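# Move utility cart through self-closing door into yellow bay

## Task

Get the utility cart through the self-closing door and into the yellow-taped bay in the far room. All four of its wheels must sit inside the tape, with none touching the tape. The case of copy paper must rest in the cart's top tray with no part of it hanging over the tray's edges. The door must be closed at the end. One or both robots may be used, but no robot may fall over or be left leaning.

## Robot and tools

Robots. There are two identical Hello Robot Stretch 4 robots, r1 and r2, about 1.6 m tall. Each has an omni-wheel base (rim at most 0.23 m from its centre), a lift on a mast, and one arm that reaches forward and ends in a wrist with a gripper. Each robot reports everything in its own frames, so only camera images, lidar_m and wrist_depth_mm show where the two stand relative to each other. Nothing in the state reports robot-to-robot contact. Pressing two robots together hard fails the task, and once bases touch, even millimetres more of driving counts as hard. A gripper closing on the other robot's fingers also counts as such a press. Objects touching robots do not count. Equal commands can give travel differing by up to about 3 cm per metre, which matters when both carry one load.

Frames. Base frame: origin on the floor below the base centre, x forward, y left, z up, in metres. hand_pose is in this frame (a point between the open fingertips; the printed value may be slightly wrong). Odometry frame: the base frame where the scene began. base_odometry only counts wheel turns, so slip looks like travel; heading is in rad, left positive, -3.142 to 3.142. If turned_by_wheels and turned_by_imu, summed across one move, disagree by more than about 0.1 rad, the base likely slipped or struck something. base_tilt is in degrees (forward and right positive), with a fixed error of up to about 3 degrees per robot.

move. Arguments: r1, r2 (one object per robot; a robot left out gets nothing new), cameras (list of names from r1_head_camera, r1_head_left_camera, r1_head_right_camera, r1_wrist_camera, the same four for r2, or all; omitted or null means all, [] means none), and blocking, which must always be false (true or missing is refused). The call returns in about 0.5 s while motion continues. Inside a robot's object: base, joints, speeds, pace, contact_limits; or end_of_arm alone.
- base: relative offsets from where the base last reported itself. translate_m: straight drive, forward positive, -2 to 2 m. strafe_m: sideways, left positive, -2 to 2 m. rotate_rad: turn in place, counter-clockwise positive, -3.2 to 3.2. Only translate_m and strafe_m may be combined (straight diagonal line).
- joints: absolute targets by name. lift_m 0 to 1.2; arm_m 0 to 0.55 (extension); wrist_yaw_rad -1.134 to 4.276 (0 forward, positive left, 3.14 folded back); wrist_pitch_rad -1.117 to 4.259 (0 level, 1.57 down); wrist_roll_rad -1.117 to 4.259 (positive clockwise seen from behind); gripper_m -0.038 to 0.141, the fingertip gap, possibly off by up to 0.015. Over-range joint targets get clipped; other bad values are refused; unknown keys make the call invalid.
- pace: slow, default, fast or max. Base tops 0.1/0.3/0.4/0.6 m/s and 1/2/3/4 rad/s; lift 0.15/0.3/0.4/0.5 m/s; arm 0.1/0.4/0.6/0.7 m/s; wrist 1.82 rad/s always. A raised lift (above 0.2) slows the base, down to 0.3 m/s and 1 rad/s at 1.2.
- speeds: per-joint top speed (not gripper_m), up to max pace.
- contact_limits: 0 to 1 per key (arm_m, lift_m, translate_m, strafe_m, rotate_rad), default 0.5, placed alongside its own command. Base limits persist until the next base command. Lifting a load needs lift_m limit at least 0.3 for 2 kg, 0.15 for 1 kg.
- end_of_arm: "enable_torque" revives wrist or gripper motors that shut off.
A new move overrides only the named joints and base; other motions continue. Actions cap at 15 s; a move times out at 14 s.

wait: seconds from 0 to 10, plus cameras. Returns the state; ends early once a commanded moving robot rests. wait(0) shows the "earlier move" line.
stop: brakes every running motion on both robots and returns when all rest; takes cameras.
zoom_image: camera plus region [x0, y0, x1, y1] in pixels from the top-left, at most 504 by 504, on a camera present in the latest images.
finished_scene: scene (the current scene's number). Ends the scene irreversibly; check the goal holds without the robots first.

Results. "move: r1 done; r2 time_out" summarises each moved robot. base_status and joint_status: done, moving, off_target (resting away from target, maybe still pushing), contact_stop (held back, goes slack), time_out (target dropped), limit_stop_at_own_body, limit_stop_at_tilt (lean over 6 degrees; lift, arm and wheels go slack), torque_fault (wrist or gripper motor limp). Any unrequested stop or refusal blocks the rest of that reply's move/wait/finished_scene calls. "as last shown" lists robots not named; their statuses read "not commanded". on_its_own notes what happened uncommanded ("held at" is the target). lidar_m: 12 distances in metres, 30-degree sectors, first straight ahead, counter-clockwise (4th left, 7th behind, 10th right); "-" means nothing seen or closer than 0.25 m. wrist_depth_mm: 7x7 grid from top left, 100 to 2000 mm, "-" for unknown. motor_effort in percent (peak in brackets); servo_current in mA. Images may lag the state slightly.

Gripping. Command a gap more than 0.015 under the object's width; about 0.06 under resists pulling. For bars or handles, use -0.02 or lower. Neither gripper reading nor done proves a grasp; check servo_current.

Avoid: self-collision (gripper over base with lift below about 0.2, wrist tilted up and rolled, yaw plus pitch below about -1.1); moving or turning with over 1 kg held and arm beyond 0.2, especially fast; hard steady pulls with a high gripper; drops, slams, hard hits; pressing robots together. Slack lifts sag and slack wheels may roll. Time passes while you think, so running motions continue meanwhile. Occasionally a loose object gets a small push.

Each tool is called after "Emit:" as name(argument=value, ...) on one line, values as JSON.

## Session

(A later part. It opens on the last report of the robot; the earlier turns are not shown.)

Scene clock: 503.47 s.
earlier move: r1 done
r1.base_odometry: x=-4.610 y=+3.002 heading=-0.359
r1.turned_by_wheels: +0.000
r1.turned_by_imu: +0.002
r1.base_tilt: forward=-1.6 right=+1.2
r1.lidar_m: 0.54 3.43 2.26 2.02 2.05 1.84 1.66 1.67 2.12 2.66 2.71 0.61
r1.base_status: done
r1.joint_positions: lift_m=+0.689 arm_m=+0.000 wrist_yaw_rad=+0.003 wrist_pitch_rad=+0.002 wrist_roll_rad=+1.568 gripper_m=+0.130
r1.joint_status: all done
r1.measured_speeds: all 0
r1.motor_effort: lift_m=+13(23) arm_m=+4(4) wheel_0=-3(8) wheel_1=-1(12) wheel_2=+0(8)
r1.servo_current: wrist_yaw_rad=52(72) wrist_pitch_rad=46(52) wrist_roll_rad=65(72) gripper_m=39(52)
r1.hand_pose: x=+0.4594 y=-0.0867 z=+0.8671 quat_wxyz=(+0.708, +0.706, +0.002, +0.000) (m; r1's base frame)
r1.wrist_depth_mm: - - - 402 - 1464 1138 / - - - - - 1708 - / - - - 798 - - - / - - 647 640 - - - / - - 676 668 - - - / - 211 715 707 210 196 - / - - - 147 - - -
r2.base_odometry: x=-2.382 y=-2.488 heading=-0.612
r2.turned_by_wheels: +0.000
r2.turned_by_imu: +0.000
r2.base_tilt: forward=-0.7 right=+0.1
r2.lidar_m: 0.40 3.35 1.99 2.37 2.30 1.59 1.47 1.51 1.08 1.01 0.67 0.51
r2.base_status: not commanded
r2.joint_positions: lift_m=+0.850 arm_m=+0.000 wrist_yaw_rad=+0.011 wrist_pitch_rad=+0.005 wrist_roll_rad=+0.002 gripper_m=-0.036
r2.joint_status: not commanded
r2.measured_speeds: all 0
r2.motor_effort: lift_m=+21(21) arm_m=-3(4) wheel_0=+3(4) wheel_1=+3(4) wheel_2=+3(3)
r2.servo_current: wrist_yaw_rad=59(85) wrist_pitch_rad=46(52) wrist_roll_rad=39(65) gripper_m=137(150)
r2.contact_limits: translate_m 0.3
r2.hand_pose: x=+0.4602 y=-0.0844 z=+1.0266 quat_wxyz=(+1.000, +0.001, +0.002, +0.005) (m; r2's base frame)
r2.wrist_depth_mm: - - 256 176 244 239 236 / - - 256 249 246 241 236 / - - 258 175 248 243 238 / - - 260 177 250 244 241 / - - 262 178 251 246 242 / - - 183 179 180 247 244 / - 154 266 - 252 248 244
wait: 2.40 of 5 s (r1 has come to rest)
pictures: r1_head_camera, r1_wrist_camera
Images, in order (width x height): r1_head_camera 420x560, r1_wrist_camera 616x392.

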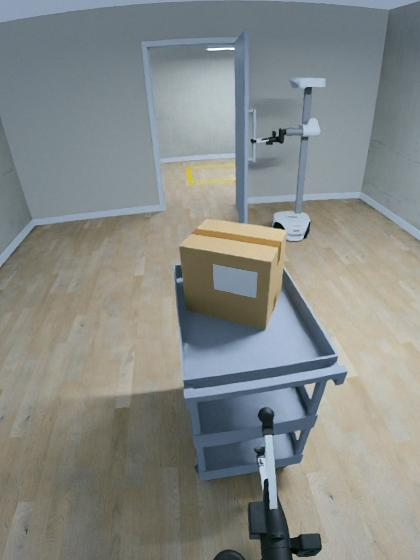

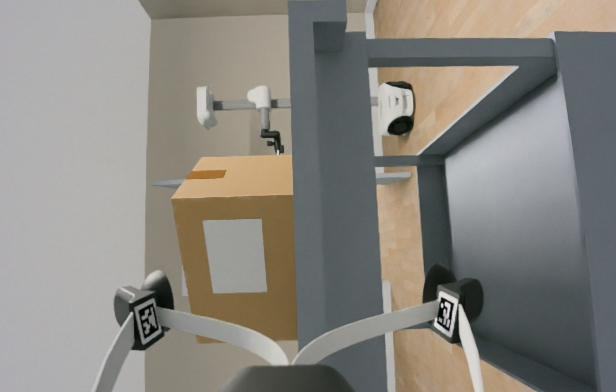

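Emit:
move(blocking=false, r1={"base":{"translate_m":0.21},"pace":"slow","contact_limits":{"translate_m":0.3}}, cameras=[])

Emit:
wait(seconds=4, cameras=["r1_wrist_camera"])

Emit:
move(blocking=false, r1={"joints":{"gripper_m":-0.03}}, cameras=[])

Emit:
wait(seconds=3, cameras=["r1_wrist_camera","r1_head_camera"])

Scene clock: 514.70 s.
move: r1 moving
r1.base_odometry: x=-4.599 y=+2.998 heading=-0.358
r1.turned_by_wheels: +0.000
r1.turned_by_imu: +0.000
r1.base_tilt: forward=-1.6 right=+1.3
r1.lidar_m: 0.54 3.47 2.26 2.03 2.05 1.86 1.67 1.70 2.15 2.66 2.70 0.60
r1.base_status: translate_m moving
r1.joint_positions: lift_m=+0.689 arm_m=+0.000 wrist_yaw_rad=+0.003 wrist_pitch_rad=+0.002 wrist_roll_rad=+1.568 gripper_m=+0.130
r1.joint_status: not commanded
r1.measured_speeds: translate_m=+0.049 strafe_m=+0.000 rotate_rad=-0.001 lift_m=+0.000 arm_m=+0.000 wrist_yaw_rad=+0.000 wrist_pitch_rad=+0.000 wrist_roll_rad=+0.000
r1.motor_effort: lift_m=+13(13) arm_m=+4(4) wheel_0=+6(7) wheel_1=+4(5) wheel_2=-6(6)
r1.servo_current: wrist_yaw_rad=52(59) wrist_pitch_rad=39(46) wrist_roll_rad=52(65) gripper_m=39(52)
r1.contact_limits: translate_m 0.3
r1.hand_pose: x=+0.4594 y=-0.0867 z=+0.8671 quat_wxyz=(+0.708, +0.706, +0.002, +0.000) (m; r1's base frame)
r1.wrist_depth_mm: - - - - - 1397 1098 / - - - - - 1708 - / - - - 788 - - - / - - 634 634 - - - / - - 668 647 - - - / - 211 691 699 212 195 - / - - - 147 - - -
r2: as last shown
r2.base_tilt: forward=-0.7 right=+0.0
r2.lidar_m: 0.41 3.33 2.01 2.37 2.31 1.59 1.46 1.52 1.10 1.01 0.69 0.49
r2.motor_effort: lift_m=+21(21) arm_m=-4(4) wheel_0=+4(4) wheel_1=+3(4) wheel_2=+3(3)
r2.servo_current: wrist_yaw_rad=78(78) wrist_pitch_rad=46(46) wrist_roll_rad=52(52) gripper_m=137(143)
r2.contact_limits: translate_m 0.3
r2.wrist_depth_mm: - - 256 176 244 239 236 / - - 256 250 247 241 237 / - - 259 175 248 242 239 / - - 259 177 249 245 240 / - - 262 178 251 247 242 / - - 182 179 179 246 244 / - 154 266 - 253 247 244
pictures: none
No camera images: "cameras" was empty.

Scene clock: 517.60 s.
earlier move: r1 done
r1.base_odometry: x=-4.414 y=+2.928 heading=-0.359
r1.turned_by_wheels: +0.000
r1.turned_by_imu: +0.000
r1.base_tilt: forward=-1.6 right=+1.3
r1.lidar_m: 0.35 0.33 2.29 2.03 2.08 2.04 1.84 1.88 2.40 2.64 2.66 0.43
r1.base_status: done
r1.joint_positions: lift_m=+0.689 arm_m=+0.000 wrist_yaw_rad=+0.002 wrist_pitch_rad=+0.004 wrist_roll_rad=+1.568 gripper_m=+0.130
r1.joint_status: not commanded
r1.measured_speeds: all 0
r1.motor_effort: lift_m=+13(13) arm_m=+4(4) wheel_0=+3(7) wheel_1=+3(6) wheel_2=-4(7)
r1.servo_current: wrist_yaw_rad=72(72) wrist_pitch_rad=39(52) wrist_roll_rad=39(65) gripper_m=39(52)
r1.contact_limits: translate_m 0.3
r1.hand_pose: x=+0.4594 y=-0.0870 z=+0.8664 quat_wxyz=(+0.708, +0.706, +0.002, -0.001) (m; r1's base frame)
r1.wrist_depth_mm: - - - - 248 1618 1205 / - - - - 239 1576 1281 / - - - 172 233 1708 - / - - 504 166 228 - - / - 459 459 161 221 - - / - 211 477 157 214 192 - / - 521 517 144 209 - -
r2.base_odometry: x=-2.382 y=-2.488 heading=-0.612
r2.turned_by_wheels: +0.000
r2.turned_by_imu: +0.000
r2.base_tilt: forward=-0.7 right=+0.0
r2.lidar_m: 0.41 3.34 2.00 2.32 2.28 1.59 1.46 1.50 1.10 1.02 0.67 0.49
r2.base_status: not commanded
r2.joint_positions: lift_m=+0.850 arm_m=+0.000 wrist_yaw_rad=+0.011 wrist_pitch_rad=+0.005 wrist_roll_rad=+0.002 gripper_m=-0.036
r2.joint_status: not commanded
r2.measured_speeds: all 0
r2.motor_effort: lift_m=+21(21) arm_m=-4(4) wheel_0=+3(4) wheel_1=+3(4) wheel_2=+3(3)
r2.servo_current: wrist_yaw_rad=52(78) wrist_pitch_rad=39(52) wrist_roll_rad=52(59) gripper_m=137(150)
r2.contact_limits: translate_m 0.3
r2.hand_pose: x=+0.4602 y=-0.0844 z=+1.0266 quat_wxyz=(+1.000, +0.001, +0.002, +0.005) (m; r2's base frame)
r2.wrist_depth_mm: - - 256 175 245 239 236 / - - 256 249 247 241 236 / - - 259 174 247 242 239 / - - 260 177 251 244 239 / - - 263 178 251 246 241 / - - 182 179 179 248 243 / - 154 267 - 254 248 245
wait: 2.90 of 4 s (r1 has come to rest)
pictures: r1_wrist_camera
Images, in order (width x height): r1_wrist_camera 616x392.

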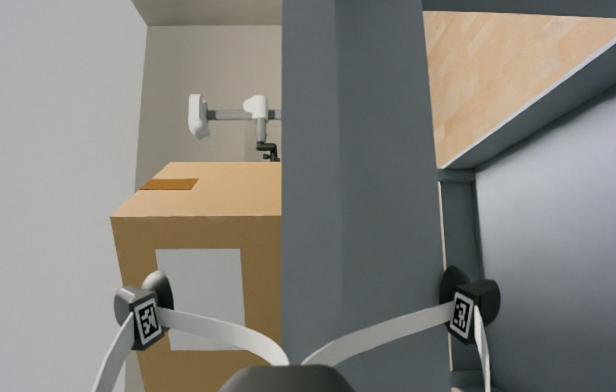

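Scene clock: 518.10 s.
move: r1 moving
r1.base_odometry: x=-4.414 y=+2.928 heading=-0.359
r1.turned_by_wheels: +0.000
r1.turned_by_imu: +0.000
r1.base_tilt: forward=-1.6 right=+1.3
r1.lidar_m: 0.34 0.35 2.30 2.06 2.08 2.04 1.85 1.90 2.41 2.61 2.65 0.43
r1.base_status: not commanded
r1.joint_positions: lift_m=+0.689 arm_m=+0.000 wrist_yaw_rad=+0.002 wrist_pitch_rad=+0.008 wrist_roll_rad=+1.568 gripper_m=+0.117
r1.joint_status: gripper_m moving
r1.measured_speeds: translate_m=+0.000 strafe_m=+0.000 rotate_rad=+0.000 lift_m=-0.001 arm_m=+0.000 wrist_yaw_rad=+0.000 wrist_pitch_rad=+0.020 wrist_roll_rad=+0.000
r1.motor_effort: lift_m=+14(14) arm_m=+4(4) wheel_0=+4(4) wheel_1=+2(3) wheel_2=-4(4)
r1.servo_current: wrist_yaw_rad=39(65) wrist_pitch_rad=59(59) wrist_roll_rad=52(65) gripper_m=104(104)
r1.contact_limits: translate_m 0.3
r1.hand_pose: x=+0.4594 y=-0.0870 z=+0.8653 quat_wxyz=(+0.708, +0.706, +0.003, -0.002) (m; r1's base frame)
r1.wrist_depth_mm: - - - 252 249 1708 1182 / - - - - 240 1708 1182 / - - - 234 235 1708 - / - 544 504 167 228 - - / - 455 455 161 220 - - / - 469 480 157 214 192 - / - 512 512 136 209 - -
r2: as last shown
r2.base_tilt: forward=-0.6 right=+0.1
r2.lidar_m: 0.42 3.36 2.02 2.38 2.31 1.59 1.47 1.51 1.09 1.02 0.69 0.51
r2.motor_effort: lift_m=+21(21) arm_m=-4(4) wheel_0=+4(4) wheel_1=+3(4) wheel_2=+3(3)
r2.servo_current: wrist_yaw_rad=72(72) wrist_pitch_rad=46(46) wrist_roll_rad=46(59) gripper_m=137(143)
r2.contact_limits: translate_m 0.3
r2.wrist_depth_mm: - - 256 176 245 239 236 / - - 257 249 247 241 237 / - - 258 175 249 243 239 / - - 259 177 251 245 240 / - - 263 178 251 245 241 / - - 182 179 179 247 244 / - 154 266 - 253 248 245
pictures: none
No camera images: "cameras" was empty.

Scene clock: 519.97 s.
earlier move: r1 done
r1.base_odometry: x=-4.413 y=+2.928 heading=-0.358
r1.turned_by_wheels: +0.000
r1.turned_by_imu: +0.000
r1.base_tilt: forward=-1.6 right=+1.2
r1.lidar_m: 0.38 0.42 2.28 2.06 2.09 2.06 1.83 1.91 2.41 2.62 2.65 0.46
r1.base_status: not commanded
r1.joint_positions: lift_m=+0.689 arm_m=+0.000 wrist_yaw_rad=+0.001 wrist_pitch_rad=+0.009 wrist_roll_rad=+1.568 gripper_m=-0.029
r1.joint_status: all done
r1.measured_speeds: all 0
r1.motor_effort: lift_m=+20(20) arm_m=-3(4) wheel_0=+1(4) wheel_1=+1(3) wheel_2=+1(5)
r1.servo_current: wrist_yaw_rad=46(72) wrist_pitch_rad=52(137) wrist_roll_rad=46(72) gripper_m=78(215)
r1.contact_limits: translate_m 0.3
r1.hand_pose: x=+0.4593 y=-0.0872 z=+0.8644 quat_wxyz=(+0.708, +0.706, +0.003, -0.003) (m; r1's base frame)
r1.wrist_depth_mm: - - - 258 258 1661 1182 / - - - 254 253 1708 - / - - - 250 250 - - / - 512 480 243 245 - - / - 500 488 183 242 - - / - - 187 195 180 - - / - 574 564 149 234 - -
r2.base_odometry: x=-2.382 y=-2.488 heading=-0.612
r2.turned_by_wheels: +0.000
r2.turned_by_imu: +0.000
r2.base_tilt: forward=-0.6 right=+0.0
r2.lidar_m: 0.42 3.36 1.98 2.38 2.31 1.58 1.48 1.49 1.08 1.02 0.67 0.50
r2.base_status: not commanded
r2.joint_positions: lift_m=+0.850 arm_m=+0.000 wrist_yaw_rad=+0.011 wrist_pitch_rad=+0.005 wrist_roll_rad=+0.002 gripper_m=-0.036
r2.joint_status: not commanded
r2.measured_speeds: all 0
r2.motor_effort: lift_m=+21(21) arm_m=-4(4) wheel_0=+3(4) wheel_1=+3(4) wheel_2=+3(3)
r2.servo_current: wrist_yaw_rad=72(72) wrist_pitch_rad=46(52) wrist_roll_rad=39(59) gripper_m=143(143)
r2.contact_limits: translate_m 0.3
r2.hand_pose: x=+0.4602 y=-0.0844 z=+1.0266 quat_wxyz=(+1.000, +0.001, +0.002, +0.005) (m; r2's base frame)
r2.wrist_depth_mm: - - 256 175 244 240 236 / - - 256 248 246 241 237 / - - 258 175 248 243 239 / - - 260 178 249 245 240 / - - 263 178 251 246 242 / - - 182 179 179 247 244 / - 154 266 - 252 247 246
wait: 1.87 of 3 s (r1 has come to rest)
pictures: r1_head_camera, r1_wrist_camera
Images, in order (width x height): r1_head_camera 420x560, r1_wrist_camera 616x392.

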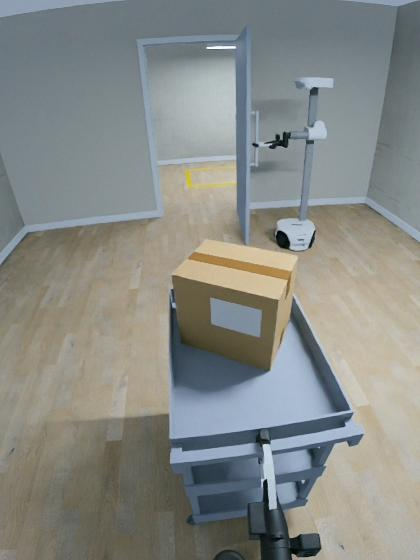

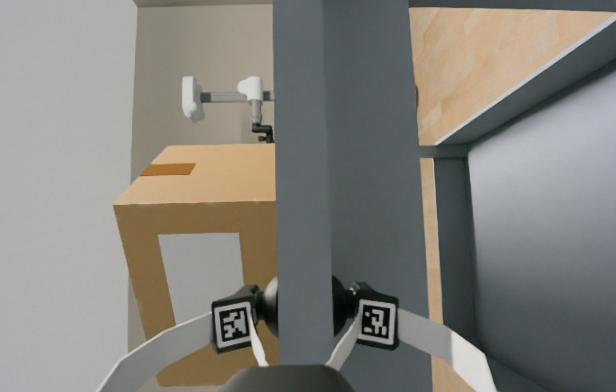

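Emit:
move(blocking=false, r1={"base":{"translate_m":1.1,"strafe_m":0.05},"pace":"slow","contact_limits":{"translate_m":0.7}}, cameras=[])

Emit:
wait(seconds=10, cameras=[])

Emit:
wait(seconds=5, cameras=["r1_head_camera","r1_wrist_camera","r1_head_left_camera","r2_head_left_camera"])

Scene clock: 532.07 s.
move: r1 moving
r1.base_odometry: x=-4.402 y=+2.924 heading=-0.358
r1.turned_by_wheels: +0.000
r1.turned_by_imu: +0.000
r1.base_tilt: forward=-1.6 right=+1.3
r1.lidar_m: 0.37 0.38 2.28 2.04 2.10 2.05 1.88 1.89 2.41 2.64 2.65 0.44
r1.base_status: translate_m moving; strafe_m moving
r1.joint_positions: lift_m=+0.689 arm_m=+0.000 wrist_yaw_rad=+0.001 wrist_pitch_rad=+0.009 wrist_roll_rad=+1.568 gripper_m=-0.029
r1.joint_status: not commanded
r1.measured_speeds: translate_m=+0.048 strafe_m=+0.002 rotate_rad=-0.001 lift_m=+0.000 arm_m=+0.000 wrist_yaw_rad=+0.000 wrist_pitch_rad=+0.000 wrist_roll_rad=+0.000
r1.motor_effort: lift_m=+20(20) arm_m=-4(4) wheel_0=+6(7) wheel_1=+4(5) wheel_2=-5(7)
r1.servo_current: wrist_yaw_rad=46(78) wrist_pitch_rad=59(65) wrist_roll_rad=52(59) gripper_m=72(78)
r1.contact_limits: translate_m 0.7
r1.hand_pose: x=+0.4593 y=-0.0872 z=+0.8644 quat_wxyz=(+0.708, +0.706, +0.003, -0.003) (m; r1's base frame)
r1.wrist_depth_mm: - - - 253 256 1708 1205 / - - - 251 250 1661 - / - - - 244 245 854 - / - 559 480 240 241 - - / - 484 480 177 236 - - / - - 190 174 183 - - / - 574 544 137 227 - -
r2: as last shown
r2.base_tilt: forward=-0.7 right=+0.1
r2.lidar_m: 0.41 3.36 1.97 2.37 2.27 1.59 1.46 1.52 1.11 1.02 0.67 0.48
r2.motor_effort: lift_m=+21(21) arm_m=-4(4) wheel_0=+4(4) wheel_1=+3(4) wheel_2=+3(3)
r2.servo_current: wrist_yaw_rad=59(78) wrist_pitch_rad=46(46) wrist_roll_rad=46(65) gripper_m=143(143)
r2.contact_limits: translate_m 0.3
r2.wrist_depth_mm: - - 256 175 246 239 236 / - - 257 249 245 241 237 / - - 259 175 248 242 238 / - - 260 177 250 244 241 / - - 262 178 251 246 242 / - - 182 179 179 247 243 / - 154 266 - 254 247 245
pictures: none
No camera images: "cameras" was empty.

Scene clock: 542.07 s.
earlier move: r1 moving
r1.base_odometry: x=-3.462 y=+2.620 heading=-0.358
r1.turned_by_wheels: +0.000
r1.turned_by_imu: -0.003
r1.base_tilt: forward=-1.6 right=+1.3
r1.lidar_m: 0.45 2.94 2.41 2.18 2.20 2.75 2.86 2.89 2.79 2.53 0.36 0.33
r1.base_status: translate_m moving; strafe_m moving
r1.joint_positions: lift_m=+0.689 arm_m=+0.000 wrist_yaw_rad=-0.004 wrist_pitch_rad=+0.009 wrist_roll_rad=+1.568 gripper_m=-0.029
r1.joint_status: not commanded
r1.measured_speeds: translate_m=+0.101 strafe_m=+0.006 rotate_rad=-0.002 lift_m=+0.000 arm_m=+0.000 wrist_yaw_rad=+0.000 wrist_pitch_rad=+0.000 wrist_roll_rad=+0.000
r1.motor_effort: lift_m=+20(21) arm_m=+4(5) wheel_0=+4(9) wheel_1=+5(7) wheel_2=-5(13)
r1.servo_current: wrist_yaw_rad=52(78) wrist_pitch_rad=59(65) wrist_roll_rad=59(72) gripper_m=52(78)
r1.contact_limits: translate_m 0.7
r1.hand_pose: x=+0.4589 y=-0.0885 z=+0.8644 quat_wxyz=(+0.708, +0.706, +0.002, -0.005) (m; r1's base frame)
r1.wrist_depth_mm: - 357 353 - 149 147 - / - 418 424 - 159 160 - / - - 530 106 174 172 - / - - - 116 193 202 - / - - - - 214 1618 - / - - - - 182 1618 1255 / - - 177 126 272 349 1160
r2.base_odometry: x=-2.382 y=-2.488 heading=-0.612
r2.turned_by_wheels: +0.000
r2.turned_by_imu: +0.001
r2.base_tilt: forward=-0.7 right=+0.1
r2.lidar_m: 0.40 3.34 1.07 1.19 2.30 1.59 1.47 1.52 1.11 1.05 0.68 0.49
r2.base_status: not commanded
r2.joint_positions: lift_m=+0.850 arm_m=+0.000 wrist_yaw_rad=+0.011 wrist_pitch_rad=+0.005 wrist_roll_rad=+0.002 gripper_m=-0.036
r2.joint_status: not commanded
r2.measured_speeds: all 0
r2.motor_effort: lift_m=+21(21) arm_m=-4(4) wheel_0=+3(4) wheel_1=+4(4) wheel_2=+3(3)
r2.servo_current: wrist_yaw_rad=65(85) wrist_pitch_rad=46(52) wrist_roll_rad=39(65) gripper_m=137(143)
r2.contact_limits: translate_m 0.3
r2.hand_pose: x=+0.4602 y=-0.0844 z=+1.0266 quat_wxyz=(+1.000, +0.001, +0.002, +0.005) (m; r2's base frame)
r2.wrist_depth_mm: - - 255 175 245 239 236 / - - 257 249 246 241 237 / - - 258 175 249 243 238 / - - 260 177 250 244 240 / - - 263 177 251 247 241 / - - 182 179 179 247 243 / - 154 266 - 253 246 245
wait: 10.00 s; no rest
pictures: none
No camera images: "cameras" was empty.

Scene clock: 543.87 s.
earlier move: r1 done
r1.base_odometry: x=-3.366 y=+2.589 heading=-0.358
r1.turned_by_wheels: +0.000
r1.turned_by_imu: +0.000
r1.base_tilt: forward=-1.6 right=+1.3
r1.lidar_m: 0.42 2.84 2.39 2.19 2.23 2.75 2.95 3.01 2.75 2.53 0.36 0.33
r1.base_status: done
r1.joint_positions: lift_m=+0.689 arm_m=+0.000 wrist_yaw_rad=-0.004 wrist_pitch_rad=+0.009 wrist_roll_rad=+1.568 gripper_m=-0.029
r1.joint_status: not commanded
r1.measured_speeds: all 0
r1.motor_effort: lift_m=+20(21) arm_m=+4(5) wheel_0=+2(9) wheel_1=+3(7) wheel_2=-3(13)
r1.servo_current: wrist_yaw_rad=39(78) wrist_pitch_rad=52(65) wrist_roll_rad=59(72) gripper_m=52(78)
r1.contact_limits: translate_m 0.7
r1.hand_pose: x=+0.4589 y=-0.0885 z=+0.8644 quat_wxyz=(+0.708, +0.706, +0.002, -0.005) (m; r1's base frame)
r1.wrist_depth_mm: - 366 359 - - 139 - / - 433 439 - 150 150 - / - - 569 - 166 167 - / - - - 108 187 574 - / - - - 117 213 1576 - / - - - - 181 1618 1255 / - - 177 - 296 139 1098
r2.base_odometry: x=-2.382 y=-2.488 heading=-0.612
r2.turned_by_wheels: +0.000
r2.turned_by_imu: +0.000
r2.base_tilt: forward=-0.7 right=+0.1
r2.lidar_m: 0.40 3.36 0.98 1.12 2.29 1.58 1.48 1.52 1.12 1.03 0.70 0.51
r2.base_status: not commanded
r2.joint_positions: lift_m=+0.850 arm_m=+0.000 wrist_yaw_rad=+0.011 wrist_pitch_rad=+0.005 wrist_roll_rad=+0.002 gripper_m=-0.036
r2.joint_status: not commanded
r2.measured_speeds: all 0
r2.motor_effort: lift_m=+21(21) arm_m=-3(4) wheel_0=+3(4) wheel_1=+4(4) wheel_2=+3(3)
r2.servo_current: wrist_yaw_rad=65(85) wrist_pitch_rad=46(52) wrist_roll_rad=52(65) gripper_m=143(143)
r2.contact_limits: translate_m 0.3
r2.hand_pose: x=+0.4602 y=-0.0844 z=+1.0266 quat_wxyz=(+1.000, +0.001, +0.002, +0.005) (m; r2's base frame)
r2.wrist_depth_mm: - - 255 175 244 240 237 / - - 257 248 246 241 236 / - - 259 175 248 243 238 / - - 260 177 249 245 240 / - - 262 178 251 247 242 / - - 183 179 180 247 243 / - 154 267 - 254 246 246
wait: 1.80 of 5 s (r1 has come to rest)
pictures: r1_head_camera, r1_head_left_camera, r1_wrist_camera, r2_head_left_camera
Images, in order (width x height): r1_head_camera 420x560, r1_head_left_camera 420x672, r1_wrist_camera 616x392, r2_head_left_camera 420x672.

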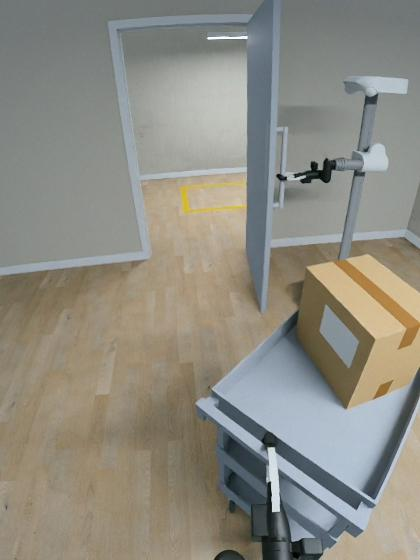

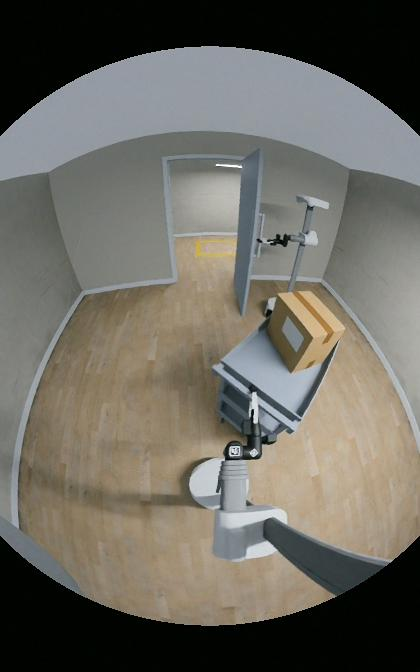

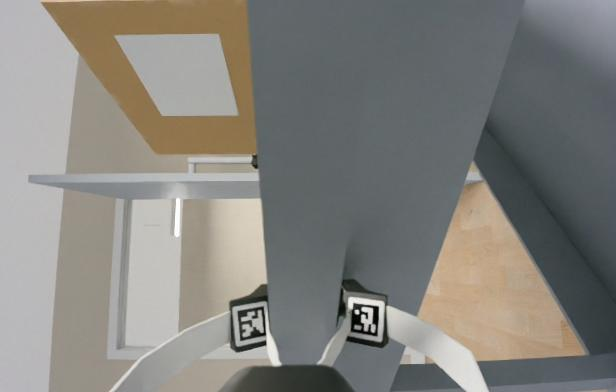

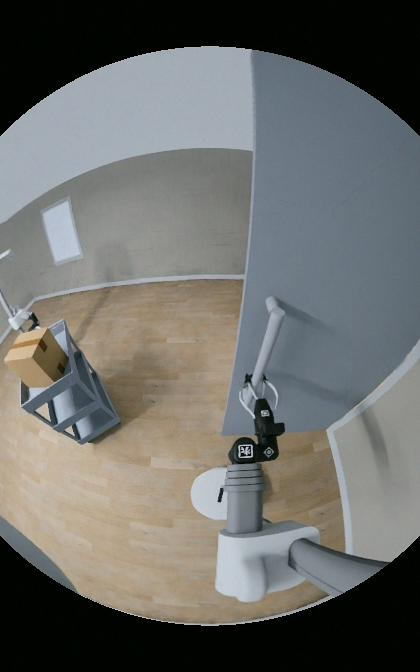

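Emit:
move(blocking=false, r1={"base":{"translate_m":-0.8,"strafe_m":-0.1},"pace":"slow","contact_limits":{"translate_m":0.7}}, cameras=[])

Emit:
wait(seconds=9, cameras=["r1_head_camera","r1_wrist_camera"])

Scene clock: 561.07 s.
move: r1 moving
r1.base_odometry: x=-3.378 y=+2.592 heading=-0.359
r1.turned_by_wheels: +0.000
r1.turned_by_imu: -0.001
r1.base_tilt: forward=-1.6 right=+1.3
r1.lidar_m: 0.44 2.84 2.40 2.19 2.23 2.77 2.97 2.97 2.78 2.52 0.35 0.34
r1.base_status: translate_m moving; strafe_m moving
r1.joint_positions: lift_m=+0.689 arm_m=+0.000 wrist_yaw_rad=-0.003 wrist_pitch_rad=+0.009 wrist_roll_rad=+1.568 gripper_m=-0.029
r1.joint_status: not commanded
r1.measured_speeds: translate_m=-0.049 strafe_m=-0.007 rotate_rad=+0.002 lift_m=+0.000 arm_m=+0.000 wrist_yaw_rad=+0.000 wrist_pitch_rad=+0.000 wrist_roll_rad=+0.000
r1.motor_effort: lift_m=+20(20) arm_m=+4(4) wheel_0=-6(7) wheel_1=-4(7) wheel_2=+5(7)
r1.servo_current: wrist_yaw_rad=52(78) wrist_pitch_rad=59(59) wrist_roll_rad=33(52) gripper_m=46(59)
r1.contact_limits: translate_m 0.7
r1.hand_pose: x=+0.4590 y=-0.0882 z=+0.8644 quat_wxyz=(+0.708, +0.706, +0.002, -0.004) (m; r1's base frame)
r1.wrist_depth_mm: - 366 359 - - 140 - / - 433 439 - 154 151 - / - - 574 - 167 167 - / - - - 107 187 574 - / - - - 118 213 1661 - / - - - - 181 1618 1255 / - - 178 126 282 139 407
r2: as last shown
r2.base_tilt: forward=-0.6 right=+0.1
r2.lidar_m: 0.42 3.33 0.96 1.13 2.32 1.56 1.45 1.53 1.09 1.04 0.69 0.51
r2.motor_effort: lift_m=+21(21) arm_m=-4(4) wheel_0=+3(4) wheel_1=+3(4) wheel_2=+3(3)
r2.servo_current: wrist_yaw_rad=59(65) wrist_pitch_rad=39(52) wrist_roll_rad=46(59) gripper_m=143(143)
r2.contact_limits: translate_m 0.3
r2.wrist_depth_mm: - - 256 175 245 240 236 / - - 257 248 245 241 237 / - - 259 175 248 242 239 / - - 259 178 250 244 239 / - - 262 178 250 246 243 / - - 183 179 179 248 243 / - 153 266 - 253 247 246
pictures: none
No camera images: "cameras" was empty.

Scene clock: 569.90 s.
earlier move: r1 done
r1.base_odometry: x=-4.150 y=+2.776 heading=-0.359
r1.turned_by_wheels: +0.000
r1.turned_by_imu: -0.002
r1.base_tilt: forward=-1.6 right=+1.3
r1.lidar_m: 0.36 0.40 2.39 2.14 2.18 2.35 2.17 2.20 2.73 2.53 2.55 0.43
r1.base_status: done
r1.joint_positions: lift_m=+0.689 arm_m=+0.000 wrist_yaw_rad=-0.001 wrist_pitch_rad=+0.009 wrist_roll_rad=+1.568 gripper_m=-0.029
r1.joint_status: not commanded
r1.measured_speeds: all 0
r1.motor_effort: lift_m=+20(20) arm_m=-4(4) wheel_0=-6(11) wheel_1=-4(8) wheel_2=+3(9)
r1.servo_current: wrist_yaw_rad=72(78) wrist_pitch_rad=65(65) wrist_roll_rad=46(72) gripper_m=52(59)
r1.contact_limits: translate_m 0.7
r1.hand_pose: x=+0.4592 y=-0.0876 z=+0.8644 quat_wxyz=(+0.708, +0.706, +0.003, -0.004) (m; r1's base frame)
r1.wrist_depth_mm: - - - 238 239 1661 1229 / - - - - 237 1618 - / - - 569 175 236 - - / - 469 462 173 235 - - / - 512 496 231 233 - - / - - 517 188 181 - - / - - 179 144 229 140 -
r2.base_odometry: x=-2.382 y=-2.488 heading=-0.612
r2.turned_by_wheels: +0.000
r2.turned_by_imu: +0.001
r2.base_tilt: forward=-0.7 right=+0.1
r2.lidar_m: 0.42 3.34 1.67 1.88 2.27 1.61 1.46 1.51 1.11 1.04 0.66 0.50
r2.base_status: not commanded
r2.joint_positions: lift_m=+0.850 arm_m=+0.000 wrist_yaw_rad=+0.011 wrist_pitch_rad=+0.005 wrist_roll_rad=+0.002 gripper_m=-0.036
r2.joint_status: not commanded
r2.measured_speeds: all 0
r2.motor_effort: lift_m=+21(21) arm_m=-4(4) wheel_0=+4(4) wheel_1=+4(4) wheel_2=+3(3)
r2.servo_current: wrist_yaw_rad=65(85) wrist_pitch_rad=39(52) wrist_roll_rad=39(65) gripper_m=130(150)
r2.contact_limits: translate_m 0.3
r2.hand_pose: x=+0.4602 y=-0.0844 z=+1.0266 quat_wxyz=(+1.000, +0.001, +0.002, +0.005) (m; r2's base frame)
r2.wrist_depth_mm: - - 256 175 245 240 236 / - - 257 249 247 241 237 / - - 258 175 248 243 239 / - - 260 177 249 243 241 / - - 260 178 251 246 241 / - - 183 179 180 246 243 / - 154 267 - 253 247 245
wait: 8.83 of 9 s (r1 has come to rest)
pictures: r1_head_camera, r1_wrist_camera
Images, in order (width x height): r1_head_camera 420x560, r1_wrist_camera 616x392.

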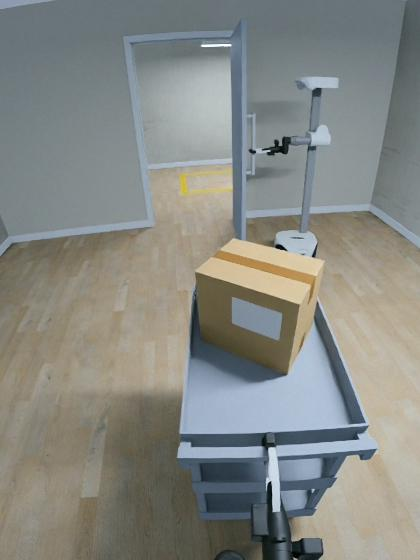

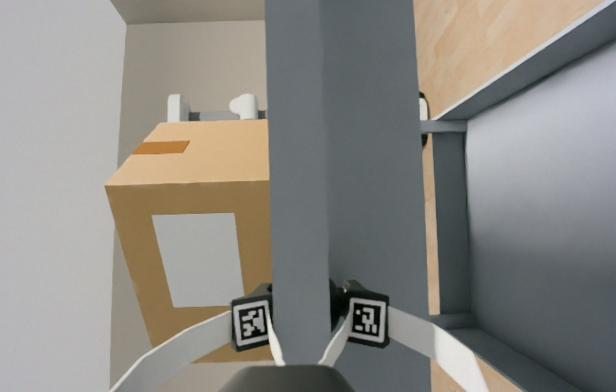

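Emit:
move(blocking=false, r1={"joints":{"gripper_m":0.13}}, cameras=[])

Emit:
wait(seconds=2, cameras=[])

Emit:
move(blocking=false, r1={"base":{"translate_m":-0.3}}, cameras=[])

Emit:
wait(seconds=3, cameras=["r1_head_camera"])

Emit:
move(blocking=false, r1={"base":{"strafe_m":0.8}}, cameras=[])

Emit:
wait(seconds=5, cameras=["r1_head_left_camera"])

Scene clock: 602.60 s.
move: r1 moving
r1.base_odometry: x=-4.150 y=+2.776 heading=-0.359
r1.turned_by_wheels: +0.000
r1.turned_by_imu: +0.000
r1.base_tilt: forward=-1.6 right=+1.2
r1.lidar_m: 0.38 0.39 2.39 2.13 2.17 2.36 2.16 2.20 2.73 2.54 2.57 0.42
r1.base_status: not commanded
r1.joint_positions: lift_m=+0.689 arm_m=+0.000 wrist_yaw_rad=-0.001 wrist_pitch_rad=+0.009 wrist_roll_rad=+1.568 gripper_m=-0.004
r1.joint_status: gripper_m moving
r1.measured_speeds: all 0
r1.motor_effort: lift_m=+20(20) arm_m=-3(4) wheel_0=-6(7) wheel_1=-4(5) wheel_2=+2(3)
r1.servo_current: wrist_yaw_rad=46(65) wrist_pitch_rad=52(65) wrist_roll_rad=52(72) gripper_m=65(65)
r1.contact_limits: translate_m 0.7
r1.hand_pose: x=+0.4592 y=-0.0876 z=+0.8644 quat_wxyz=(+0.708, +0.706, +0.003, -0.004) (m; r1's base frame)
r1.wrist_depth_mm: - - - 240 243 1618 1229 / - - - 239 241 1756 - / - - 569 178 239 - - / - 466 469 176 237 - - / - 512 500 175 236 - - / - - 521 180 185 - - / - - 182 135 233 - -
r2: as last shown
r2.turned_by_imu: +0.000
r2.base_tilt: forward=-0.6 right=+0.0
r2.lidar_m: 0.40 3.34 1.70 1.87 2.31 1.58 1.46 1.52 1.12 1.02 0.71 0.51
r2.motor_effort: lift_m=+21(21) arm_m=-3(4) wheel_0=+4(4) wheel_1=+3(4) wheel_2=+3(3)
r2.servo_current: wrist_yaw_rad=72(72) wrist_pitch_rad=46(46) wrist_roll_rad=46(52) gripper_m=143(143)
r2.contact_limits: translate_m 0.3
r2.wrist_depth_mm: - - 255 175 243 239 236 / - - 257 249 246 241 237 / - - 259 175 248 243 238 / - - 260 176 250 244 240 / - - 262 178 251 247 242 / - - 182 179 180 248 243 / - 154 266 - 253 247 245
pictures: none
No camera images: "cameras" was empty.

Scene clock: 604.47 s.
earlier move: r1 done
r1.base_odometry: x=-4.150 y=+2.777 heading=-0.359
r1.turned_by_wheels: +0.000
r1.turned_by_imu: +0.000
r1.base_tilt: forward=-1.6 right=+1.3
r1.lidar_m: 0.39 0.43 2.41 2.13 2.18 2.35 2.14 2.20 2.73 2.53 2.58 0.42
r1.base_status: not commanded
r1.joint_positions: lift_m=+0.689 arm_m=+0.000 wrist_yaw_rad=-0.001 wrist_pitch_rad=+0.006 wrist_roll_rad=+1.568 gripper_m=+0.130
r1.joint_status: all done
r1.measured_speeds: all 0
r1.motor_effort: lift_m=+20(20) arm_m=+3(4) wheel_0=-5(7) wheel_1=-3(5) wheel_2=+2(3)
r1.servo_current: wrist_yaw_rad=46(65) wrist_pitch_rad=52(65) wrist_roll_rad=52(72) gripper_m=39(98)
r1.contact_limits: translate_m 0.7
r1.hand_pose: x=+0.4592 y=-0.0876 z=+0.8653 quat_wxyz=(+0.708, +0.706, +0.002, -0.002) (m; r1's base frame)
r1.wrist_depth_mm: - - - 248 250 1756 1229 / - - - 247 248 1756 - / - - 580 246 247 - - / - 484 477 246 247 - - / - - 508 496 244 - - / - 211 544 183 243 195 - / - - - 147 243 1576 -
r2.base_odometry: x=-2.382 y=-2.488 heading=-0.612
r2.turned_by_wheels: +0.000
r2.turned_by_imu: +0.000
r2.base_tilt: forward=-0.7 right=+0.0
r2.lidar_m: 0.42 3.34 1.68 1.83 2.32 1.59 1.47 1.49 1.12 1.02 0.70 0.51
r2.base_status: not commanded
r2.joint_positions: lift_m=+0.850 arm_m=+0.000 wrist_yaw_rad=+0.011 wrist_pitch_rad=+0.005 wrist_roll_rad=+0.002 gripper_m=-0.036
r2.joint_status: not commanded
r2.measured_speeds: all 0
r2.motor_effort: lift_m=+21(21) arm_m=-3(4) wheel_0=+4(4) wheel_1=+3(4) wheel_2=+3(3)
r2.servo_current: wrist_yaw_rad=65(78) wrist_pitch_rad=46(52) wrist_roll_rad=33(59) gripper_m=143(143)
r2.contact_limits: translate_m 0.3
r2.hand_pose: x=+0.4602 y=-0.0844 z=+1.0266 quat_wxyz=(+1.000, +0.001, +0.002, +0.005) (m; r2's base frame)
r2.wrist_depth_mm: - - 255 175 244 240 236 / - - 256 248 246 241 236 / - - 259 175 248 242 239 / - - 260 177 248 245 240 / - - 263 178 252 247 241 / - - 182 179 179 246 243 / - 154 266 - 254 247 244
wait: 1.87 of 2 s (r1 has come to rest)
pictures: none
No camera images: "cameras" was empty.

Scene clock: 604.97 s.
move: r1 moving
r1.base_odometry: x=-4.179 y=+2.788 heading=-0.359
r1.turned_by_wheels: +0.000
r1.turned_by_imu: +0.000
r1.base_tilt: forward=-1.6 right=+1.3
r1.lidar_m: 0.40 3.66 2.40 2.14 2.15 2.35 2.13 2.19 2.71 2.55 2.57 0.46
r1.base_status: translate_m moving
r1.joint_positions: lift_m=+0.689 arm_m=+0.000 wrist_yaw_rad=-0.001 wrist_pitch_rad=+0.006 wrist_roll_rad=+1.568 gripper_m=+0.130
r1.joint_status: not commanded
r1.measured_speeds: translate_m=-0.122 strafe_m=+0.001 rotate_rad=+0.002 lift_m=+0.000 arm_m=+0.000 wrist_yaw_rad=+0.000 wrist_pitch_rad=+0.000 wrist_roll_rad=+0.000
r1.motor_effort: lift_m=+20(20) arm_m=+4(4) wheel_0=-8(9) wheel_1=-6(7) wheel_2=+8(9)
r1.servo_current: wrist_yaw_rad=39(59) wrist_pitch_rad=52(52) wrist_roll_rad=52(65) gripper_m=39(52)
r1.hand_pose: x=+0.4592 y=-0.0876 z=+0.8653 quat_wxyz=(+0.708, +0.706, +0.002, -0.002) (m; r1's base frame)
r1.wrist_depth_mm: - - - - 274 1708 1281 / - - - - 273 1921 - / - - 597 559 272 - - / - - 500 492 272 - - / - - 544 525 272 - - / - 211 580 574 194 196 - / - - - 147 267 1661 -
r2: as last shown
r2.lidar_m: 0.40 3.35 1.67 1.84 2.31 1.57 1.46 1.50 1.14 1.02 0.68 0.50
r2.servo_current: wrist_yaw_rad=65(72) wrist_pitch_rad=46(52) wrist_roll_rad=46(59) gripper_m=137(143)
r2.contact_limits: translate_m 0.3
r2.wrist_depth_mm: - - 256 175 244 240 236 / - - 257 249 247 240 236 / - - 258 175 249 244 239 / - - 260 177 250 245 241 / - - 262 178 251 246 242 / - - 182 179 180 247 243 / - 154 266 - 253 247 245
pictures: none
No camera images: "cameras" was empty.

Scene clock: 606.93 s.
earlier move: r1 done
r1.base_odometry: x=-4.431 y=+2.882 heading=-0.359
r1.turned_by_wheels: +0.000
r1.turned_by_imu: +0.000
r1.base_tilt: forward=-1.6 right=+1.2
r1.lidar_m: 0.68 3.60 2.35 2.10 2.10 2.04 1.86 1.90 2.38 2.59 2.59 0.71
r1.base_status: done
r1.joint_positions: lift_m=+0.689 arm_m=+0.000 wrist_yaw_rad=-0.001 wrist_pitch_rad=+0.006 wrist_roll_rad=+1.568 gripper_m=+0.130
r1.joint_status: not commanded
r1.measured_speeds: all 0
r1.motor_effort: lift_m=+20(20) arm_m=+3(4) wheel_0=-2(9) wheel_1=-1(9) wheel_2=+0(10)
r1.servo_current: wrist_yaw_rad=52(78) wrist_pitch_rad=59(59) wrist_roll_rad=52(72) gripper_m=46(52)
r1.hand_pose: x=+0.4592 y=-0.0876 z=+0.8653 quat_wxyz=(+0.708, +0.706, +0.002, -0.002) (m; r1's base frame)
r1.wrist_depth_mm: - - - - - 1708 1205 / - - - 549 - 554 559 / - - - 549 - - 549 / - - 778 544 - - 544 / - - 842 809 - - 549 / - 211 878 891 211 199 549 / - - - 147 - 1808 -
r2.base_odometry: x=-2.382 y=-2.488 heading=-0.612
r2.turned_by_wheels: +0.000
r2.turned_by_imu: +0.000
r2.base_tilt: forward=-0.7 right=+0.1
r2.lidar_m: 0.41 3.33 1.66 1.82 2.32 1.58 1.46 1.50 1.11 1.02 0.69 0.49
r2.base_status: not commanded
r2.joint_positions: lift_m=+0.850 arm_m=+0.000 wrist_yaw_rad=+0.011 wrist_pitch_rad=+0.005 wrist_roll_rad=+0.002 gripper_m=-0.036
r2.joint_status: not commanded
r2.measured_speeds: all 0
r2.motor_effort: lift_m=+21(21) arm_m=-4(4) wheel_0=+4(4) wheel_1=+3(4) wheel_2=+3(3)
r2.servo_current: wrist_yaw_rad=59(85) wrist_pitch_rad=46(52) wrist_roll_rad=33(59) gripper_m=143(150)
r2.contact_limits: translate_m 0.3
r2.hand_pose: x=+0.4602 y=-0.0844 z=+1.0266 quat_wxyz=(+1.000, +0.001, +0.002, +0.005) (m; r2's base frame)
r2.wrist_depth_mm: - - 255 176 245 239 236 / - - 256 249 247 241 237 / - - 258 175 248 243 238 / - - 260 177 249 245 241 / - - 262 178 252 246 242 / - - 183 179 179 247 243 / - 154 266 - 252 248 245
wait: 1.97 of 3 s (r1 has come to rest)
pictures: r1_head_camera
Images, in order (width x height): r1_head_camera 420x560.

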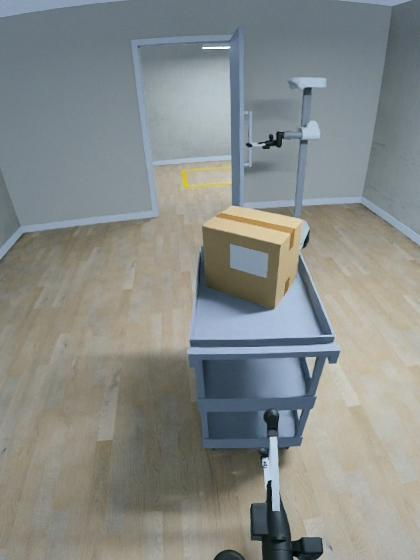

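Scene clock: 607.43 s.
move: r1 moving
r1.base_odometry: x=-4.418 y=+2.916 heading=-0.359
r1.turned_by_wheels: +0.000
r1.turned_by_imu: +0.000
r1.base_tilt: forward=-1.6 right=+1.3
r1.lidar_m: 0.68 3.54 2.32 2.07 2.09 2.05 1.87 1.90 2.36 2.62 2.65 0.72
r1.base_status: strafe_m moving
r1.joint_positions: lift_m=+0.689 arm_m=+0.000 wrist_yaw_rad=-0.001 wrist_pitch_rad=+0.006 wrist_roll_rad=+1.568 gripper_m=+0.130
r1.joint_status: not commanded
r1.measured_speeds: translate_m=-0.001 strafe_m=+0.140 rotate_rad=+0.005 lift_m=+0.000 arm_m=+0.000 wrist_yaw_rad=+0.000 wrist_pitch_rad=+0.000 wrist_roll_rad=+0.000
r1.motor_effort: lift_m=+20(20) arm_m=+4(4) wheel_0=-10(12) wheel_1=+10(10) wheel_2=+0(1)
r1.servo_current: wrist_yaw_rad=46(52) wrist_pitch_rad=46(59) wrist_roll_rad=52(65) gripper_m=46(46)
r1.hand_pose: x=+0.4592 y=-0.0876 z=+0.8653 quat_wxyz=(+0.708, +0.706, +0.002, -0.002) (m; r1's base frame)
r1.wrist_depth_mm: - - - - - 1661 1205 / - - - - - 559 559 / - - - 544 - - 554 / - - 788 544 - - 554 / - - 866 831 - - 544 / - 211 891 904 544 200 544 / - - - 147 - 1618 1205
r2: as last shown
r2.base_tilt: forward=-0.6 right=+0.0
r2.lidar_m: 0.40 3.34 1.68 1.80 2.28 1.58 1.47 1.52 1.12 1.03 0.68 0.49
r2.motor_effort: lift_m=+21(21) arm_m=-4(4) wheel_0=+3(4) wheel_1=+3(4) wheel_2=+3(3)
r2.servo_current: wrist_yaw_rad=65(72) wrist_pitch_rad=39(46) wrist_roll_rad=46(59) gripper_m=143(143)
r2.contact_limits: translate_m 0.3
r2.wrist_depth_mm: - - 256 175 245 239 236 / - - 257 249 247 241 237 / - - 259 175 249 243 238 / - - 260 177 250 243 241 / - - 260 178 251 246 242 / - - 182 178 179 247 245 / - 154 266 - 253 247 244
pictures: none
No camera images: "cameras" was empty.

Scene clock: 610.93 s.
earlier move: r1 done
r1.base_odometry: x=-4.150 y=+3.631 heading=-0.359
r1.turned_by_wheels: +0.000
r1.turned_by_imu: +0.004
r1.base_tilt: forward=-1.6 right=+1.2
r1.lidar_m: 3.67 2.26 1.46 1.28 1.34 1.71 1.95 2.00 2.50 3.36 0.99 0.97
r1.base_status: done
r1.joint_positions: lift_m=+0.689 arm_m=+0.000 wrist_yaw_rad=-0.001 wrist_pitch_rad=+0.006 wrist_roll_rad=+1.568 gripper_m=+0.130
r1.joint_status: not commanded
r1.measured_speeds: all 0
r1.motor_effort: lift_m=+20(20) arm_m=+4(4) wheel_0=-1(12) wheel_1=+0(11) wheel_2=+0(2)
r1.servo_current: wrist_yaw_rad=46(65) wrist_pitch_rad=46(59) wrist_roll_rad=39(72) gripper_m=46(52)
r1.hand_pose: x=+0.4592 y=-0.0876 z=+0.8653 quat_wxyz=(+0.708, +0.706, +0.002, -0.002) (m; r1's base frame)
r1.wrist_depth_mm: - - - - - 1708 1205 / - - - - - 1708 1229 / - - - - - 1708 1255 / - - - - - 1808 1229 / - - - - - 1756 1255 / - 211 - - - 200 1255 / - - - 149 - 1808 1281
r2.base_odometry: x=-2.382 y=-2.488 heading=-0.612
r2.turned_by_wheels: +0.000
r2.turned_by_imu: +0.000
r2.base_tilt: forward=-0.7 right=+0.1
r2.lidar_m: 0.40 3.34 1.68 1.88 2.28 1.57 1.48 1.51 1.12 1.04 0.69 0.50
r2.base_status: not commanded
r2.joint_positions: lift_m=+0.850 arm_m=+0.000 wrist_yaw_rad=+0.011 wrist_pitch_rad=+0.005 wrist_roll_rad=+0.002 gripper_m=-0.036
r2.joint_status: not commanded
r2.measured_speeds: all 0
r2.motor_effort: lift_m=+21(21) arm_m=-4(4) wheel_0=+4(4) wheel_1=+3(4) wheel_2=+3(3)
r2.servo_current: wrist_yaw_rad=59(78) wrist_pitch_rad=46(52) wrist_roll_rad=52(59) gripper_m=143(143)
r2.contact_limits: translate_m 0.3
r2.hand_pose: x=+0.4602 y=-0.0844 z=+1.0266 quat_wxyz=(+1.000, +0.001, +0.002, +0.005) (m; r2's base frame)
r2.wrist_depth_mm: - - 256 175 245 240 236 / - - 256 248 247 241 237 / - - 258 175 249 243 238 / - - 262 177 250 245 240 / - - 262 178 251 246 242 / - - 183 179 179 247 243 / - 154 266 - 254 247 245
wait: 3.50 of 5 s (r1 has come to rest)
pictures: r1_head_left_camera
Images, in order (width x height): r1_head_left_camera 420x672.

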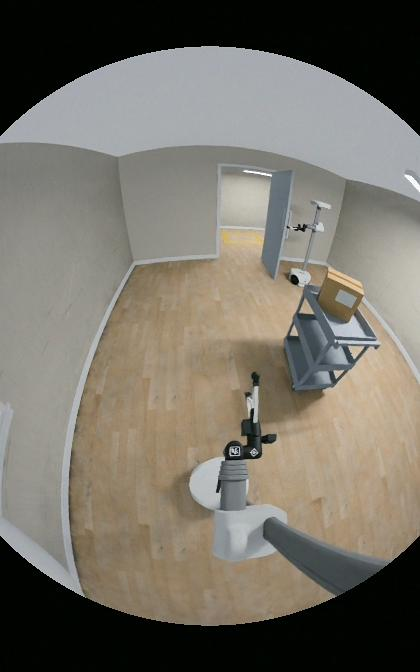

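Emit:
move(blocking=false, r1={"base":{"translate_m":1.9,"strafe_m":0.22}}, cameras=[])

Emit:
wait(seconds=9, cameras=["r1_head_left_camera"])

Emit:
move(blocking=false, r1={"base":{"rotate_rad":3.2},"joints":{"lift_m":1.05}}, cameras=[])

Emit:
wait(seconds=5, cameras=["r1_head_camera","r1_head_left_camera"])

Scene clock: 618.20 s.
move: r1 moving
r1.base_odometry: x=-4.119 y=+3.623 heading=-0.359
r1.turned_by_wheels: +0.000
r1.turned_by_imu: +0.000
r1.base_tilt: forward=-1.6 right=+1.3
r1.lidar_m: 3.67 2.27 1.48 1.31 1.33 1.70 1.98 2.04 2.54 3.38 0.96 0.98
r1.base_status: translate_m moving; strafe_m moving
r1.joint_positions: lift_m=+0.689 arm_m=+0.000 wrist_yaw_rad=-0.001 wrist_pitch_rad=+0.006 wrist_roll_rad=+1.568 gripper_m=+0.130
r1.joint_status: not commanded
r1.measured_speeds: translate_m=+0.122 strafe_m=+0.016 rotate_rad=-0.004 lift_m=+0.000 arm_m=+0.000 wrist_yaw_rad=+0.000 wrist_pitch_rad=+0.000 wrist_roll_rad=+0.000
r1.motor_effort: lift_m=+20(20) arm_m=+3(4) wheel_0=+5(7) wheel_1=+7(9) wheel_2=-8(9)
r1.servo_current: wrist_yaw_rad=33(59) wrist_pitch_rad=46(52) wrist_roll_rad=52(52) gripper_m=46(46)
r1.hand_pose: x=+0.4592 y=-0.0876 z=+0.8653 quat_wxyz=(+0.708, +0.706, +0.002, -0.002) (m; r1's base frame)
r1.wrist_depth_mm: - - - - - 1708 1229 / - - - - - 1708 1229 / - - - - - 1708 1229 / - - - - - 1756 1205 / - - - - - 1808 1255 / - 211 - - - 199 1255 / - - - 149 - 1808 1255
r2: as last shown
r2.lidar_m: 0.40 3.35 1.68 1.85 2.27 1.59 1.46 1.51 1.11 1.02 0.70 0.49
r2.motor_effort: lift_m=+21(21) arm_m=-3(4) wheel_0=+3(4) wheel_1=+3(4) wheel_2=+3(3)
r2.servo_current: wrist_yaw_rad=65(78) wrist_pitch_rad=46(52) wrist_roll_rad=52(52) gripper_m=137(143)
r2.contact_limits: translate_m 0.3
r2.wrist_depth_mm: - - 256 176 245 239 236 / - - 257 249 247 242 237 / - - 258 175 248 243 238 / - - 258 177 249 245 239 / - - 262 178 252 246 243 / - - 182 179 179 248 244 / - 154 267 - 253 247 246
pictures: none
No camera images: "cameras" was empty.

Scene clock: 625.57 s.
earlier move: r1 done
r1.base_odometry: x=-2.293 y=+3.170 heading=-0.359
r1.turned_by_wheels: +0.000
r1.turned_by_imu: +0.001
r1.base_tilt: forward=-1.6 right=+1.3
r1.lidar_m: 1.90 1.90 1.53 1.39 1.41 1.77 3.68 1.26 1.03 3.34 1.60 1.69
r1.base_status: done
r1.joint_positions: lift_m=+0.689 arm_m=+0.000 wrist_yaw_rad=-0.001 wrist_pitch_rad=+0.006 wrist_roll_rad=+1.568 gripper_m=+0.130
r1.joint_status: not commanded
r1.measured_speeds: all 0
r1.motor_effort: lift_m=+20(20) arm_m=+4(4) wheel_0=+3(8) wheel_1=+2(9) wheel_2=+0(10)
r1.servo_current: wrist_yaw_rad=65(72) wrist_pitch_rad=52(59) wrist_roll_rad=39(78) gripper_m=46(52)
r1.hand_pose: x=+0.4592 y=-0.0876 z=+0.8653 quat_wxyz=(+0.708, +0.706, +0.002, -0.002) (m; r1's base frame)
r1.wrist_depth_mm: 1756 - - - - 1708 1182 / 1756 - - - - 1708 1229 / - - - - - 1808 1229 / 1708 - - - - 1618 1229 / - - - - - 1661 1229 / - 195 - - 183 199 1229 / - - - 141 - 1537 1255
r2.base_odometry: x=-2.382 y=-2.488 heading=-0.612
r2.turned_by_wheels: +0.000
r2.turned_by_imu: +0.001
r2.base_tilt: forward=-0.6 right=+0.1
r2.lidar_m: 0.41 1.82 1.68 1.81 2.27 1.58 1.47 1.48 1.12 1.03 0.70 0.50
r2.base_status: not commanded
r2.joint_positions: lift_m=+0.850 arm_m=+0.000 wrist_yaw_rad=+0.011 wrist_pitch_rad=+0.005 wrist_roll_rad=+0.002 gripper_m=-0.036
r2.joint_status: not commanded
r2.measured_speeds: all 0
r2.motor_effort: lift_m=+21(21) arm_m=-4(4) wheel_0=+4(4) wheel_1=+3(4) wheel_2=+3(3)
r2.servo_current: wrist_yaw_rad=65(85) wrist_pitch_rad=46(52) wrist_roll_rad=39(65) gripper_m=137(150)
r2.contact_limits: translate_m 0.3
r2.hand_pose: x=+0.4602 y=-0.0844 z=+1.0266 quat_wxyz=(+1.000, +0.001, +0.002, +0.005) (m; r2's base frame)
r2.wrist_depth_mm: - - 256 175 246 240 236 / - - 256 248 247 241 236 / - - 259 174 248 242 239 / - - 260 177 249 244 240 / - - 263 178 251 246 241 / - - 182 179 179 247 243 / - 154 265 - 254 247 245
wait: 7.37 of 9 s (r1 has come to rest)
pictures: r1_head_left_camera
Images, in order (width x height): r1_head_left_camera 420x672.

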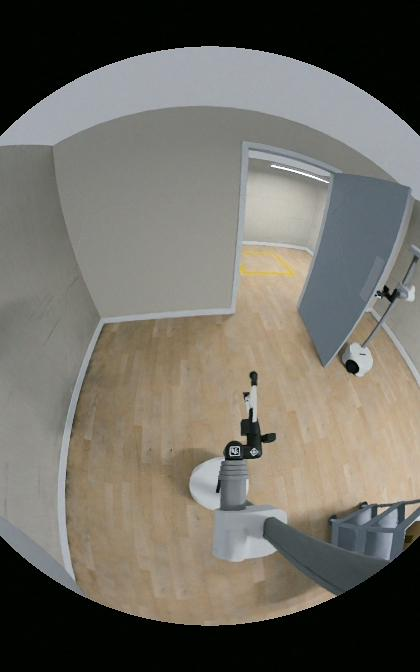

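Scene clock: 626.07 s.
move: r1 moving
r1.base_odometry: x=-2.293 y=+3.170 heading=-0.107
r1.turned_by_wheels: +0.252
r1.turned_by_imu: +0.252
r1.base_tilt: forward=-1.6 right=+1.3
r1.lidar_m: 1.90 1.82 1.39 1.38 1.52 2.24 3.90 1.02 1.00 1.89 1.60 1.93
r1.base_status: rotate_rad moving
r1.joint_positions: lift_m=+0.726 arm_m=+0.000 wrist_yaw_rad=-0.001 wrist_pitch_rad=+0.006 wrist_roll_rad=+1.568 gripper_m=+0.130
r1.joint_status: lift_m moving
r1.measured_speeds: translate_m=-0.001 strafe_m=+0.000 rotate_rad=+0.975 lift_m=+0.146 arm_m=+0.000 wrist_yaw_rad=+0.000 wrist_pitch_rad=+0.000 wrist_roll_rad=+0.000
r1.motor_effort: lift_m=+27(27) arm_m=+3(4) wheel_0=-8(9) wheel_1=-6(9) wheel_2=-6(7)
r1.servo_current: wrist_yaw_rad=59(59) wrist_pitch_rad=52(52) wrist_roll_rad=59(65) gripper_m=39(46)
r1.hand_pose: x=+0.4592 y=-0.0876 z=+0.9029 quat_wxyz=(+0.708, +0.706, +0.002, -0.002) (m; r1's base frame)
r1.wrist_depth_mm: 1661 - - - - 1756 1229 / 1618 - - - - 1708 1255 / - - - - - 1708 1281 / - - - - - 1661 1308 / - - - - - 1708 1308 / - 195 - - 184 200 1336 / - - - 140 - - 1308
r2: as last shown
r2.turned_by_imu: +0.000
r2.base_tilt: forward=-0.7 right=+0.0
r2.lidar_m: 0.42 1.83 1.67 1.80 2.29 1.59 1.44 1.50 1.13 1.02 0.71 0.49
r2.motor_effort: lift_m=+21(21) arm_m=-3(4) wheel_0=+3(4) wheel_1=+3(4) wheel_2=+3(3)
r2.servo_current: wrist_yaw_rad=72(72) wrist_pitch_rad=46(46) wrist_roll_rad=46(65) gripper_m=143(143)
r2.contact_limits: translate_m 0.3
r2.wrist_depth_mm: - - 256 175 244 239 236 / - - 256 249 246 242 237 / - - 259 175 248 243 238 / - - 260 177 250 244 241 / - - 262 178 252 247 242 / - - 182 179 179 247 243 / - 154 265 - 253 248 245
pictures: none
No camera images: "cameras" was empty.

Scene clock: 628.47 s.
earlier move: r1 done
r1.base_odometry: x=-2.294 y=+3.170 heading=+2.841
r1.turned_by_wheels: +2.948
r1.turned_by_imu: +2.964
r1.base_tilt: forward=-1.6 right=+1.3
r1.lidar_m: 3.85 1.21 1.03 3.31 1.60 1.74 1.90 1.99 1.49 1.38 1.43 1.81
r1.base_status: done
r1.joint_positions: lift_m=+1.049 arm_m=+0.000 wrist_yaw_rad=-0.001 wrist_pitch_rad=+0.006 wrist_roll_rad=+1.568 gripper_m=+0.130
r1.joint_status: all done
r1.measured_speeds: all 0
r1.motor_effort: lift_m=+25(28) arm_m=-4(4) wheel_0=-3(10) wheel_1=-2(9) wheel_2=+1(9)
r1.servo_current: wrist_yaw_rad=39(72) wrist_pitch_rad=46(59) wrist_roll_rad=46(65) gripper_m=39(52)
r1.hand_pose: x=+0.4592 y=-0.0876 z=+1.2259 quat_wxyz=(+0.708, +0.706, +0.002, -0.002) (m; r1's base frame)
r1.wrist_depth_mm: - - - - - - 1756 / - - - - - - 1708 / - - - - - - 1708 / - - - - - - 1808 / - - - - - - 1756 / - 211 - - - 200 1863 / - - - 149 - - 1808
r2.base_odometry: x=-2.382 y=-2.488 heading=-0.612
r2.turned_by_wheels: +0.000
r2.turned_by_imu: +0.000
r2.base_tilt: forward=-0.6 right=+0.0
r2.lidar_m: 0.42 1.84 1.69 1.84 2.25 1.59 1.48 1.48 1.12 1.01 0.67 0.51
r2.base_status: not commanded
r2.joint_positions: lift_m=+0.850 arm_m=+0.000 wrist_yaw_rad=+0.011 wrist_pitch_rad=+0.005 wrist_roll_rad=+0.002 gripper_m=-0.036
r2.joint_status: not commanded
r2.measured_speeds: all 0
r2.motor_effort: lift_m=+21(21) arm_m=-4(4) wheel_0=+4(4) wheel_1=+3(4) wheel_2=+3(3)
r2.servo_current: wrist_yaw_rad=72(78) wrist_pitch_rad=39(52) wrist_roll_rad=39(65) gripper_m=137(150)
r2.contact_limits: translate_m 0.3
r2.hand_pose: x=+0.4602 y=-0.0844 z=+1.0266 quat_wxyz=(+1.000, +0.001, +0.002, +0.005) (m; r2's base frame)
r2.wrist_depth_mm: - - 256 176 245 239 236 / - - 257 249 247 241 237 / - - 259 175 248 243 238 / - - 260 177 250 244 242 / - - 260 177 250 247 242 / - - 182 179 179 247 245 / - 145 267 - 252 248 245
wait: 2.40 of 5 s (r1 has come to rest)
pictures: r1_head_camera, r1_head_left_camera
Images, in order (width x height): r1_head_camera 420x560, r1_head_left_camera 420x672.

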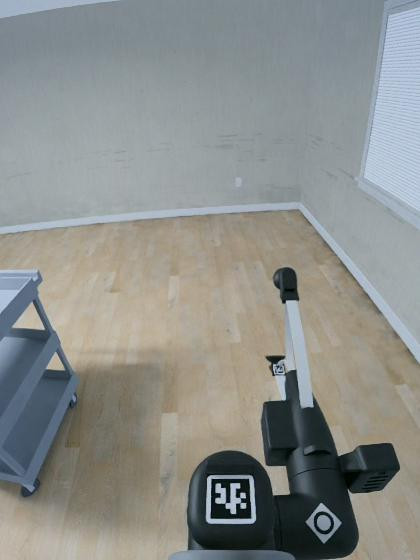

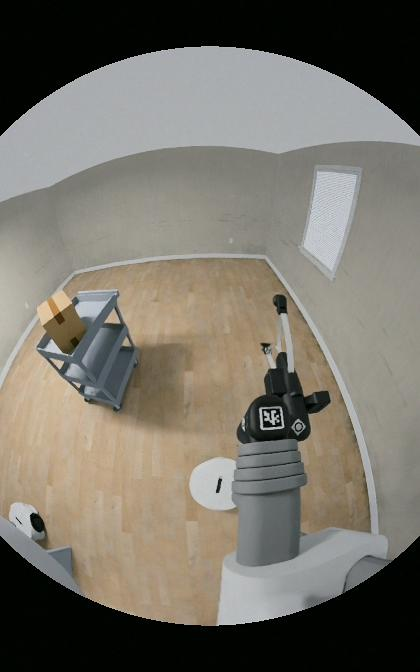

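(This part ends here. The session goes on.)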